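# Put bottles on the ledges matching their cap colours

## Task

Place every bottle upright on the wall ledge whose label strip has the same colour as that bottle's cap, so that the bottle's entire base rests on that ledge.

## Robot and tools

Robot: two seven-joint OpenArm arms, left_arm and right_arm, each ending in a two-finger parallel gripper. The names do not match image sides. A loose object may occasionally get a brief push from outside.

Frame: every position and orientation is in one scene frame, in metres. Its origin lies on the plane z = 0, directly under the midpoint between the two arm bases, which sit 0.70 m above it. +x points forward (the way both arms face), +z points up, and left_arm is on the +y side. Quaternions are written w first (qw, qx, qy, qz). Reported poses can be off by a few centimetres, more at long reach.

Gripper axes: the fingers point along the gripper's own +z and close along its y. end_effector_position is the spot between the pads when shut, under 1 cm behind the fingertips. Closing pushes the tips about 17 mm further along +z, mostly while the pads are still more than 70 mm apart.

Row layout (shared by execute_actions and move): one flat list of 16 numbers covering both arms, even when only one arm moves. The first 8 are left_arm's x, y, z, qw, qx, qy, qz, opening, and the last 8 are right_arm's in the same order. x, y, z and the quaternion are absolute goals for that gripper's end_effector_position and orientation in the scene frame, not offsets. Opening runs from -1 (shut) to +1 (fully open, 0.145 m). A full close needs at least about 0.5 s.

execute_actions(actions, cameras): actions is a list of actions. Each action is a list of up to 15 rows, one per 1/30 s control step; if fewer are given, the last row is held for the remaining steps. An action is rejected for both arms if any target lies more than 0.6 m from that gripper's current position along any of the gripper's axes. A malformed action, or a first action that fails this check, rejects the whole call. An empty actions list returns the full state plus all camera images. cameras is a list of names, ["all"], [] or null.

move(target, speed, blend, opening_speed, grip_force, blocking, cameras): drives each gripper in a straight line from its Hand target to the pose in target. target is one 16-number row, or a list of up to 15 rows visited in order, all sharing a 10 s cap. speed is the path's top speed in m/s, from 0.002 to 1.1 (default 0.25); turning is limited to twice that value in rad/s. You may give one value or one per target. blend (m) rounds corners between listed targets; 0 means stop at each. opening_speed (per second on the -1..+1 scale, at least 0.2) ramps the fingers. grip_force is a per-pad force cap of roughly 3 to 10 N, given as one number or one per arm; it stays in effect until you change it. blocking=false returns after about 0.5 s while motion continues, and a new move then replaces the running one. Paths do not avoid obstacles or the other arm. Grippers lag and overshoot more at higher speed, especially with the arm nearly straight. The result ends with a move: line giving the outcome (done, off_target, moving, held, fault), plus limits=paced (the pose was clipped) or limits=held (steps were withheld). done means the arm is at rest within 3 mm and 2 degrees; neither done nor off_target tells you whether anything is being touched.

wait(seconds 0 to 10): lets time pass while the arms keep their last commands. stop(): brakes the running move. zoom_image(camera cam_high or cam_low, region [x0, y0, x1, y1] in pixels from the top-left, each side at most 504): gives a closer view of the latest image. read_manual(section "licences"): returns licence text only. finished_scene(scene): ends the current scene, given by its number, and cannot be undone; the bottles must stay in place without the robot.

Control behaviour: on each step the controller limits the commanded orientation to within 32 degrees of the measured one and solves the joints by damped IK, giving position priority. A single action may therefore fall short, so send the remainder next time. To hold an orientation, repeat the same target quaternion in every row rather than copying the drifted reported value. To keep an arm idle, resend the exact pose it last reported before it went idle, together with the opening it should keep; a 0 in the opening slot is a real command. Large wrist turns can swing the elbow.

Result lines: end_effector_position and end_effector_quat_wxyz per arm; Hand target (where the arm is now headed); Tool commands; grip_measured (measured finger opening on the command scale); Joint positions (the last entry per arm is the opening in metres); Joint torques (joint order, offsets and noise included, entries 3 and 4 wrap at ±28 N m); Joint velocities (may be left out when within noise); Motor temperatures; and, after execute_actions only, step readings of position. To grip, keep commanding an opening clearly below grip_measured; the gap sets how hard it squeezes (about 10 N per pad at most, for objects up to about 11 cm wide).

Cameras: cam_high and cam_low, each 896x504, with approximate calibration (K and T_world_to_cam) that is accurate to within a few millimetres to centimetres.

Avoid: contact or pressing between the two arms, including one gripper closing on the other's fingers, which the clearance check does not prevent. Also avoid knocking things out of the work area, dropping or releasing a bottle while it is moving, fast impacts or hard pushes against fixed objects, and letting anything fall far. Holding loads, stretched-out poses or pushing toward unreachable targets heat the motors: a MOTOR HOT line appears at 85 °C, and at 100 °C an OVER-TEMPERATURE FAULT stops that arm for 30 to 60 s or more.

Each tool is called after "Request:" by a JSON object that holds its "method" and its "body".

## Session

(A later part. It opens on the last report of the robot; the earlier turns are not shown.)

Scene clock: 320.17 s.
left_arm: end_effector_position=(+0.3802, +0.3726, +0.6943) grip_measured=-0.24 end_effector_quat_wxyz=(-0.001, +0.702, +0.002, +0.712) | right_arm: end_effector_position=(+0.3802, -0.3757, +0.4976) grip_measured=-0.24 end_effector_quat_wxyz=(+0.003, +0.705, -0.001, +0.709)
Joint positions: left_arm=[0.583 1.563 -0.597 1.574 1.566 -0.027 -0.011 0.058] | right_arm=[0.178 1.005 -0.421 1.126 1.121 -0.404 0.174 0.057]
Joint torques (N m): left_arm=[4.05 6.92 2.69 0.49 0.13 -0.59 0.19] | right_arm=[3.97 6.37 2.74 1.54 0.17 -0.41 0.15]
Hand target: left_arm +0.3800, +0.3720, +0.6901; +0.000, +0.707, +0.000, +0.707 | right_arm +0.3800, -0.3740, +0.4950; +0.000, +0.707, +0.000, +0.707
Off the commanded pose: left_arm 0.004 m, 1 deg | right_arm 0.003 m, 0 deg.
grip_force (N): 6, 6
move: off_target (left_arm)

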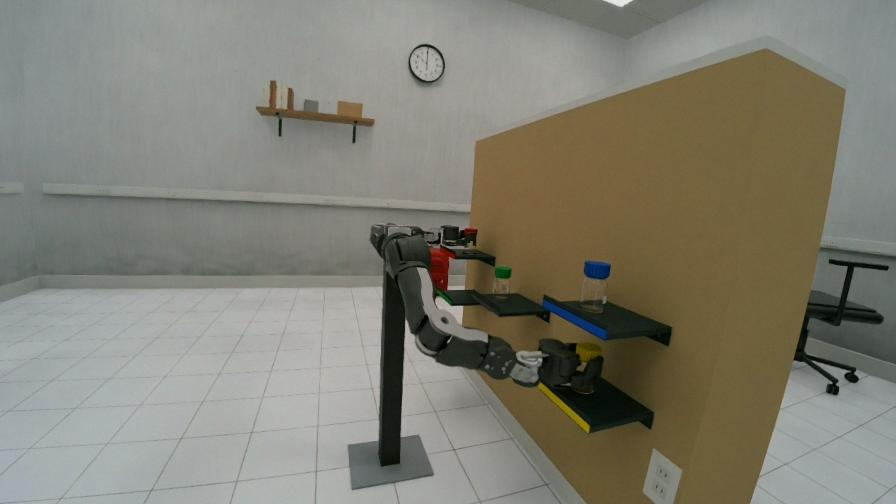

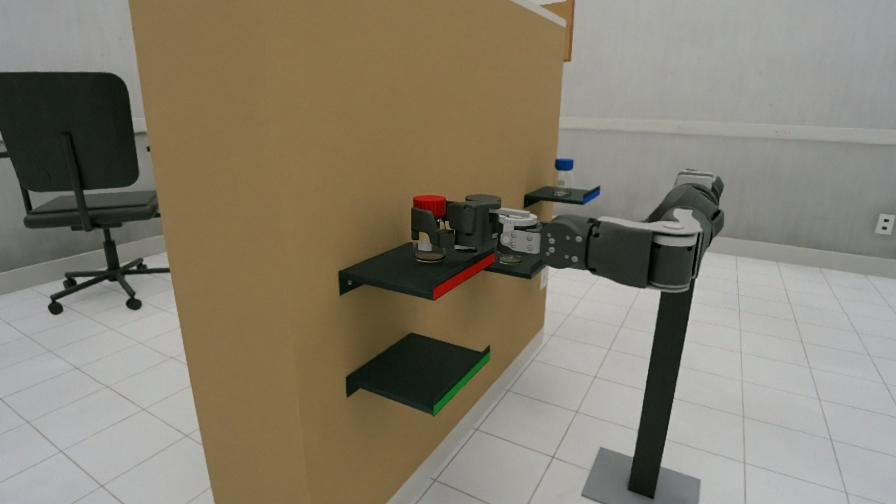

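Request:
{"method": "move", "body": {"target": [[0.38, 0.372, 0.694, 0, 0.7071, 0, 0.7071, 0.2, 0.38, -0.374, 0.4975, 0, 0.7071, 0, 0.7071, 0.1],[0.38, 0.372, 0.80, 0, 0.7071, 0, 0.7071, 0.2, 0.31, -0.374, 0.503, 0, 0.7071, 0, 0.7071, 0.1],[0.378, 0.21, 0.78, 0, 0.7071, 0, 0.7071, 0.2, 0.29, -0.30, 0.51, 0, 0.7071, 0, 0.7071, 0.1],[0.368, 0.05, 0.71, 0.0924, 0.7011, -0.0924, 0.7011, 0.2, 0.29, -0.25, 0.50, 0, 0.7071, 0, 0.7071, 0.1],[0.368, 0.045, 0.587, 0.0924, 0.7011, -0.0924, 0.7011, 0.2, 0.29, -0.25, 0.50, 0, 0.7071, 0, 0.7071, 0.1]], "speed": [0.05, 0.12, 0.18, 0.18, 0.12], "blend": [0, 0.01, 0.02, 0.02, 0], "opening_speed": 0.8, "cameras": ["all"]}}

Request:
{"method": "zoom_image", "body": {"camera": "cam_high", "region": [450, 230, 690, 440]}}

Request:
{"method": "zoom_image", "body": {"camera": "cam_low", "region": [380, 150, 600, 300]}}

Scene clock: 348.30 s.
left_arm: end_effector_position=(+0.3682, +0.0463, +0.5877) grip_measured=+0.20 end_effector_quat_wxyz=(+0.090, +0.701, -0.090, +0.702) | right_arm: end_effector_position=(+0.2904, -0.2506, +0.5010) grip_measured=+0.10 end_effector_quat_wxyz=(+0.000, +0.706, +0.001, +0.709)
Joint positions: left_arm=[0.699 0.612 -1.103 1.944 0.894 0.133 -0.858 0.09] | right_arm=[-0.412 1.032 -0.302 1.902 0.772 -0.448 -0.487 0.083]
Joint torques (N m): left_arm=[7.13 0.28 2.06 3.07 -0.31 -0.56 0.23] | right_arm=[1.83 4.1 2.5 3.26 -0.2 -0.28 -0.12]
Hand target: left_arm +0.3680, +0.0451, +0.5870; +0.092, +0.701, -0.092, +0.701 | right_arm +0.2900, -0.2500, +0.5001; +0.000, +0.707, +0.000, +0.707
Off the commanded pose: left_arm 0.002 m, 0 deg | right_arm 0.001 m, 0 deg.
grip_force (N): 6, 6
move: done

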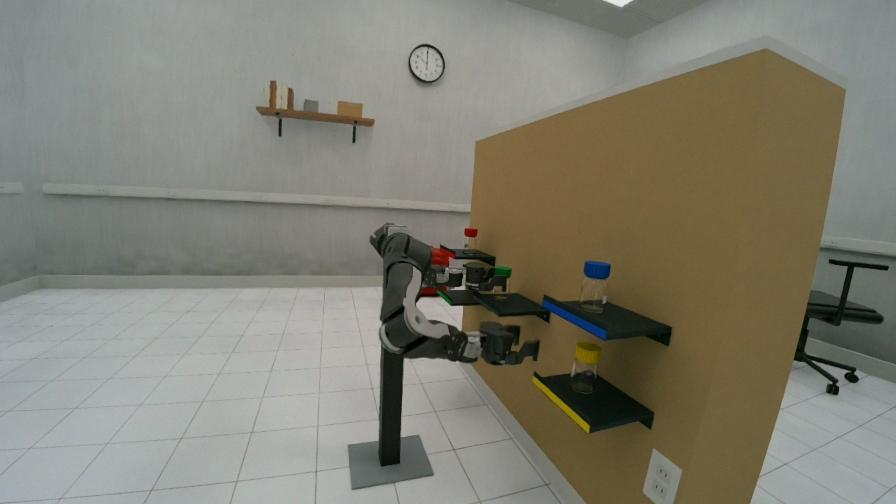

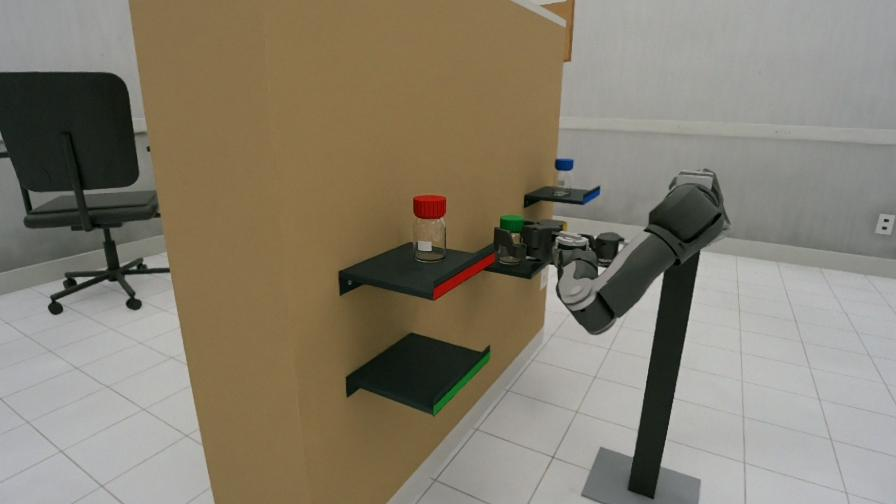

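Scaled by 2.100 from the camera's 896x504 image, which has a finer 1280x720 frame.

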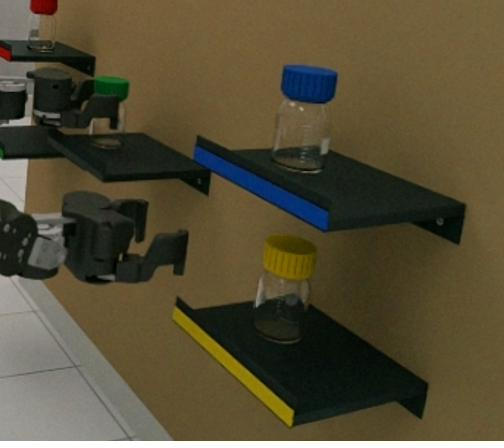

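Scaled by 2.291 from the camera's 896x504 image, which has a finer 1280x720 frame.

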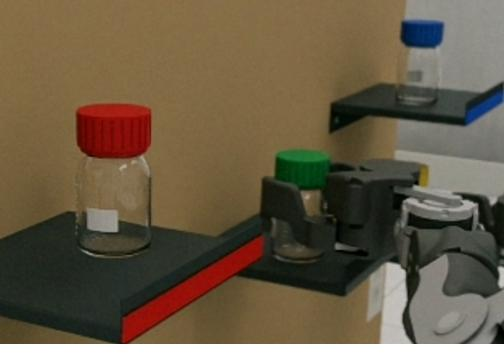

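Request:
{"method": "move", "body": {"target": [[0.368, 0.045, 0.587, 0.0924, 0.7011, -0.0924, 0.7011, -0.6, 0.29, -0.25, 0.50, 0, 0.7071, 0, 0.7071, 0.1],[0.37, 0.046, 0.64, 0.0924, 0.7011, -0.0924, 0.7011, -0.6, 0.29, -0.25, 0.50, 0, 0.7071, 0, 0.7071, 0.1],[0.37, 0.20, 0.63, 0, 0.7071, 0, 0.7071, -0.6, 0.29, -0.25, 0.50, 0, 0.7071, 0, 0.7071, 0.1],[0.37, 0.21, 0.535, 0, 0.7071, 0, 0.7071, -0.6, 0.29, -0.25, 0.50, 0, 0.7071, 0, 0.7071, 0.1],[0.38, 0.37, 0.535, 0, 0.7071, 0, 0.7071, -0.6, 0.29, -0.25, 0.50, 0, 0.7071, 0, 0.7071, 0.1],[0.38, 0.37, 0.513, 0, 0.7071, 0, 0.7071, -0.6, 0.29, -0.25, 0.50, 0, 0.7071, 0, 0.7071, 0.1]], "speed": [0.05, 0.1, 0.16, 0.16, 0.15, 0.08], "blend": [0, 0.01, 0.02, 0.02, 0.005, 0], "opening_speed": 0.8, "cameras": ["cam_low"]}}

Request:
{"method": "zoom_image", "body": {"camera": "cam_low", "region": [340, 260, 540, 430]}}

Scene clock: 371.60 s.
left_arm: end_effector_position=(+0.3794, +0.3722, +0.5116) grip_measured=-0.23 end_effector_quat_wxyz=(-0.003, +0.711, +0.002, +0.703) | right_arm: end_effector_position=(+0.2904, -0.2506, +0.5010) grip_measured=+0.10 end_effector_quat_wxyz=(+0.000, +0.706, +0.001, +0.709)
Joint positions: left_arm=[0.347 1.186 -0.803 1.222 1.338 -0.498 0.063 0.058] | right_arm=[-0.412 1.032 -0.302 1.902 0.772 -0.448 -0.487 0.083]
Joint torques (N m): left_arm=[5.82 6.26 3.11 1.55 0.13 -0.96 0.23] | right_arm=[1.7 3.97 2.45 3.23 -0.21 -0.28 -0.12]
Hand target: left_arm +0.3799, +0.3701, +0.5130; +0.000, +0.707, +0.000, +0.707 | right_arm +0.2900, -0.2500, +0.5001; +0.000, +0.707, +0.000, +0.707
Off the commanded pose: left_arm 0.003 m, 1 deg | right_arm 0.001 m, 0 deg.
grip_force (N): 6, 6
move: done
Images, in order (width x height): cam_low 896x504.

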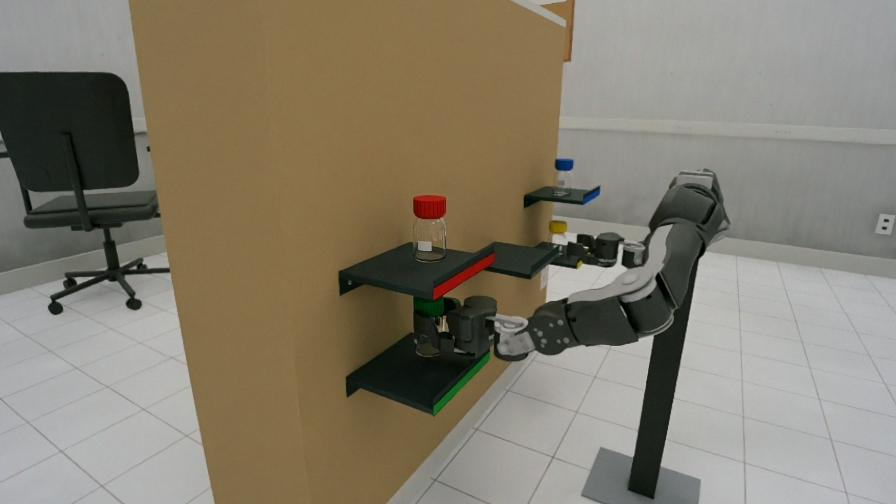

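Scaled by 2.520 from the camera's 896x504 image, which has a finer 1280x720 frame.

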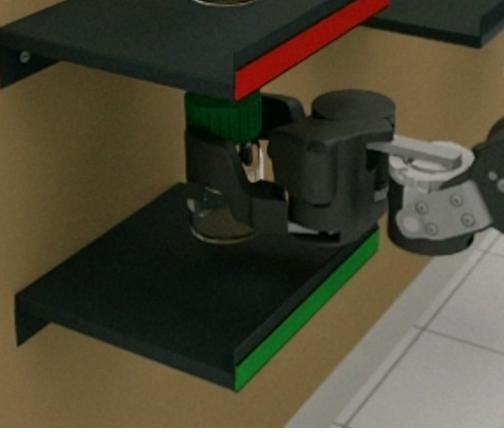

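Request:
{"method": "move", "body": {"target": [[0.38, 0.372, 0.498, 0, 0.7071, 0, 0.7071, -0.6, 0.29, -0.25, 0.50, 0, 0.7071, 0, 0.7071, 0.1],[0.38, 0.372, 0.493, 0, 0.7071, 0, 0.7071, -0.6, 0.29, -0.25, 0.50, 0, 0.7071, 0, 0.7071, 0.1]], "speed": 0.02, "cameras": ["cam_low"]}}

Request:
{"method": "zoom_image", "body": {"camera": "cam_low", "region": [340, 260, 540, 430]}}

Scene clock: 381.13 s.
left_arm: end_effector_position=(+0.3803, +0.3748, +0.4986) grip_measured=-0.23 end_effector_quat_wxyz=(-0.004, +0.701, +0.001, +0.713) | right_arm: end_effector_position=(+0.2904, -0.2506, +0.5010) grip_measured=+0.10 end_effector_quat_wxyz=(+0.000, +0.706, +0.001, +0.709)
Joint positions: left_arm=[0.348 1.12 -0.803 1.128 1.32 -0.553 0.111 0.058] | right_arm=[-0.412 1.032 -0.302 1.902 0.772 -0.448 -0.487 0.083]
Joint torques (N m): left_arm=[5.58 5.47 1.65 0.9 0.15 -0.38 0.19] | right_arm=[1.81 4.1 2.37 3.3 -0.21 -0.29 -0.13]
Hand target: left_arm +0.3799, +0.3720, +0.4931; +0.000, +0.707, +0.000, +0.707 | right_arm +0.2900, -0.2500, +0.5001; +0.000, +0.707, +0.000, +0.707
Off the commanded pose: left_arm 0.006 m, 1 deg | right_arm 0.001 m, 0 deg.
grip_force (N): 6, 6
move: off_target (left_arm)
Images, in order (width x height): cam_low 896x504.

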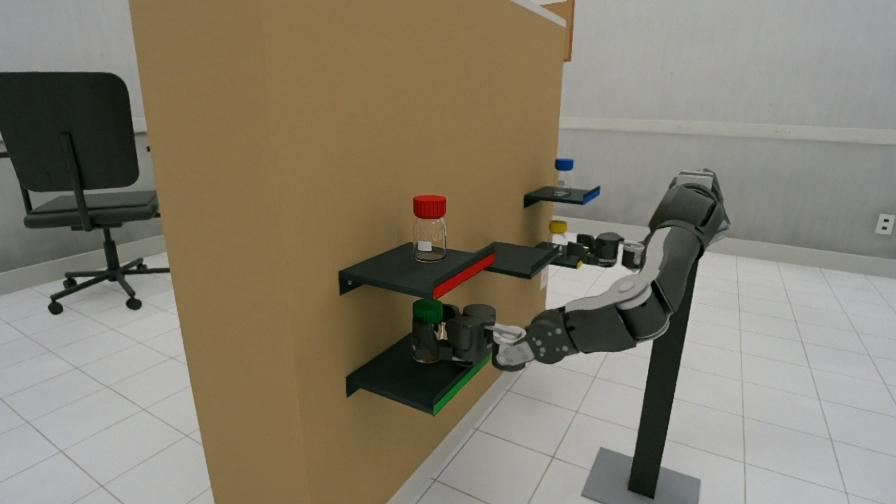

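Scaled by 2.520 from the camera's 896x504 image, which has a finer 1280x720 frame.

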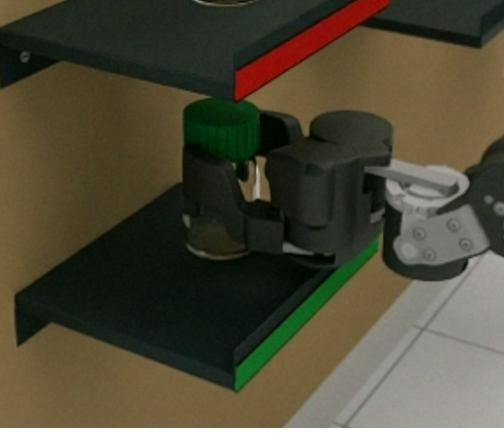

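Request:
{"method": "move", "body": {"target": [[0.38, 0.374, 0.4985, 0, 0.7071, 0, 0.7071, 0.1, 0.29, -0.25, 0.50, 0, 0.7071, 0, 0.7071, 0.1],[0.30, 0.374, 0.505, 0, 0.7071, 0, 0.7071, 0.1, 0.29, -0.25, 0.50, 0, 0.7071, 0, 0.7071, 0.1]], "speed": [0.05, 0.1], "opening_speed": 0.8, "cameras": ["all"]}}

Request:
{"method": "zoom_image", "body": {"camera": "cam_low", "region": [340, 180, 600, 430]}}

Request:
{"method": "zoom_image", "body": {"camera": "cam_high", "region": [430, 220, 690, 440]}}

Scene clock: 393.90 s.
left_arm: end_effector_position=(+0.3002, +0.3747, +0.5057) grip_measured=+0.10 end_effector_quat_wxyz=(-0.001, +0.707, +0.001, +0.708) | right_arm: end_effector_position=(+0.2904, -0.2506, +0.5010) grip_measured=+0.10 end_effector_quat_wxyz=(+0.000, +0.706, +0.001, +0.709)
Joint positions: left_arm=[-0.387 1.382 -0.39 1.476 1.418 -0.788 0.028 0.083] | right_arm=[-0.412 1.032 -0.302 1.902 0.772 -0.448 -0.487 0.083]
Joint torques (N m): left_arm=[3.31 7 2.37 1.11 0.09 -0.62 0.14] | right_arm=[1.86 3.94 2.52 3.22 -0.2 -0.25 -0.12]
Hand target: left_arm +0.3000, +0.3739, +0.5050; +0.000, +0.707, +0.000, +0.707 | right_arm +0.2900, -0.2500, +0.5001; +0.000, +0.707, +0.000, +0.707
Off the commanded pose: left_arm 0.001 m, 0 deg | right_arm 0.001 m, 0 deg.
joint read past its limit (left arm) — joint 6 (wrist pitch), lower limit.
joint sent to its limit (left arm) — joint 6 (wrist pitch), lower limit. The joint targets still meet the commanded pose.
grip_force (N): 6, 6
move: done

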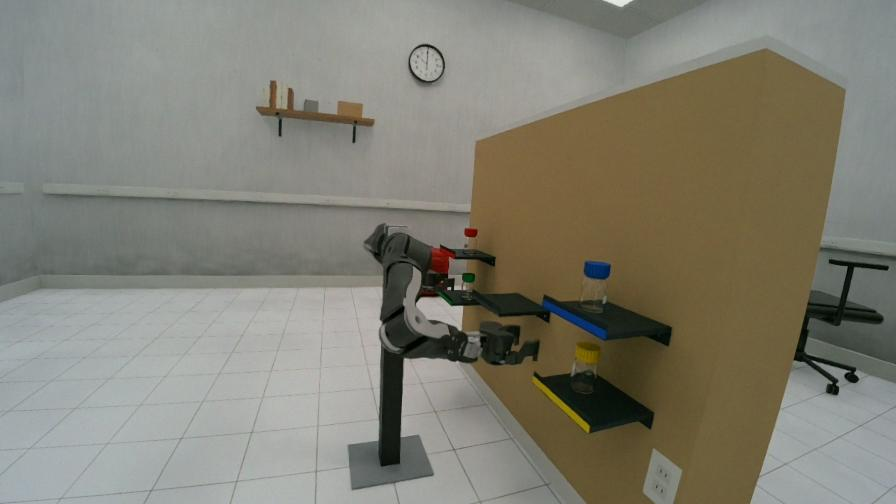

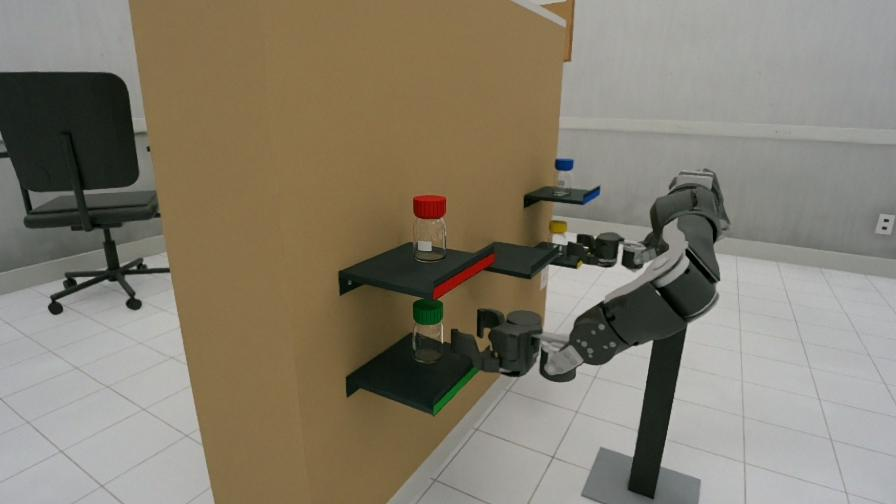

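Scaled by 1.938 from the camera's 896x504 image, which has a finer 1280x720 frame.

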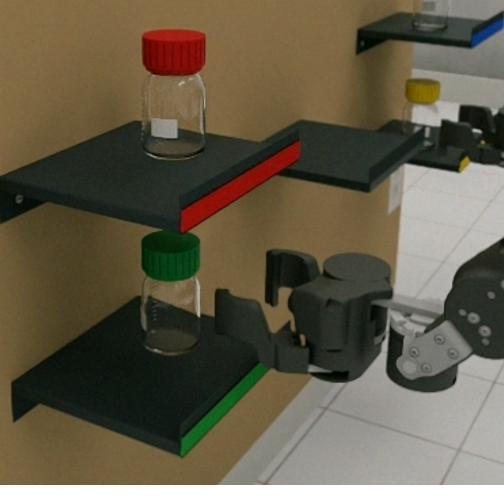

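Scaled by 1.938 from the camera's 896x504 image, which has a finer 1280x720 frame.

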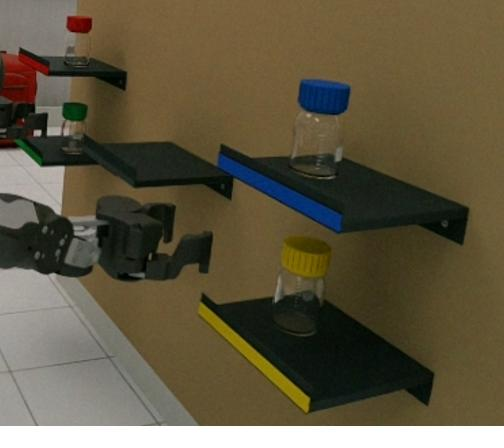

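All four bottles are standing on their matching ledges and both grippers are clear of them.

Request:
{"method": "finished_scene", "body": {"scene": 2}}

The scene is finished: the task was done.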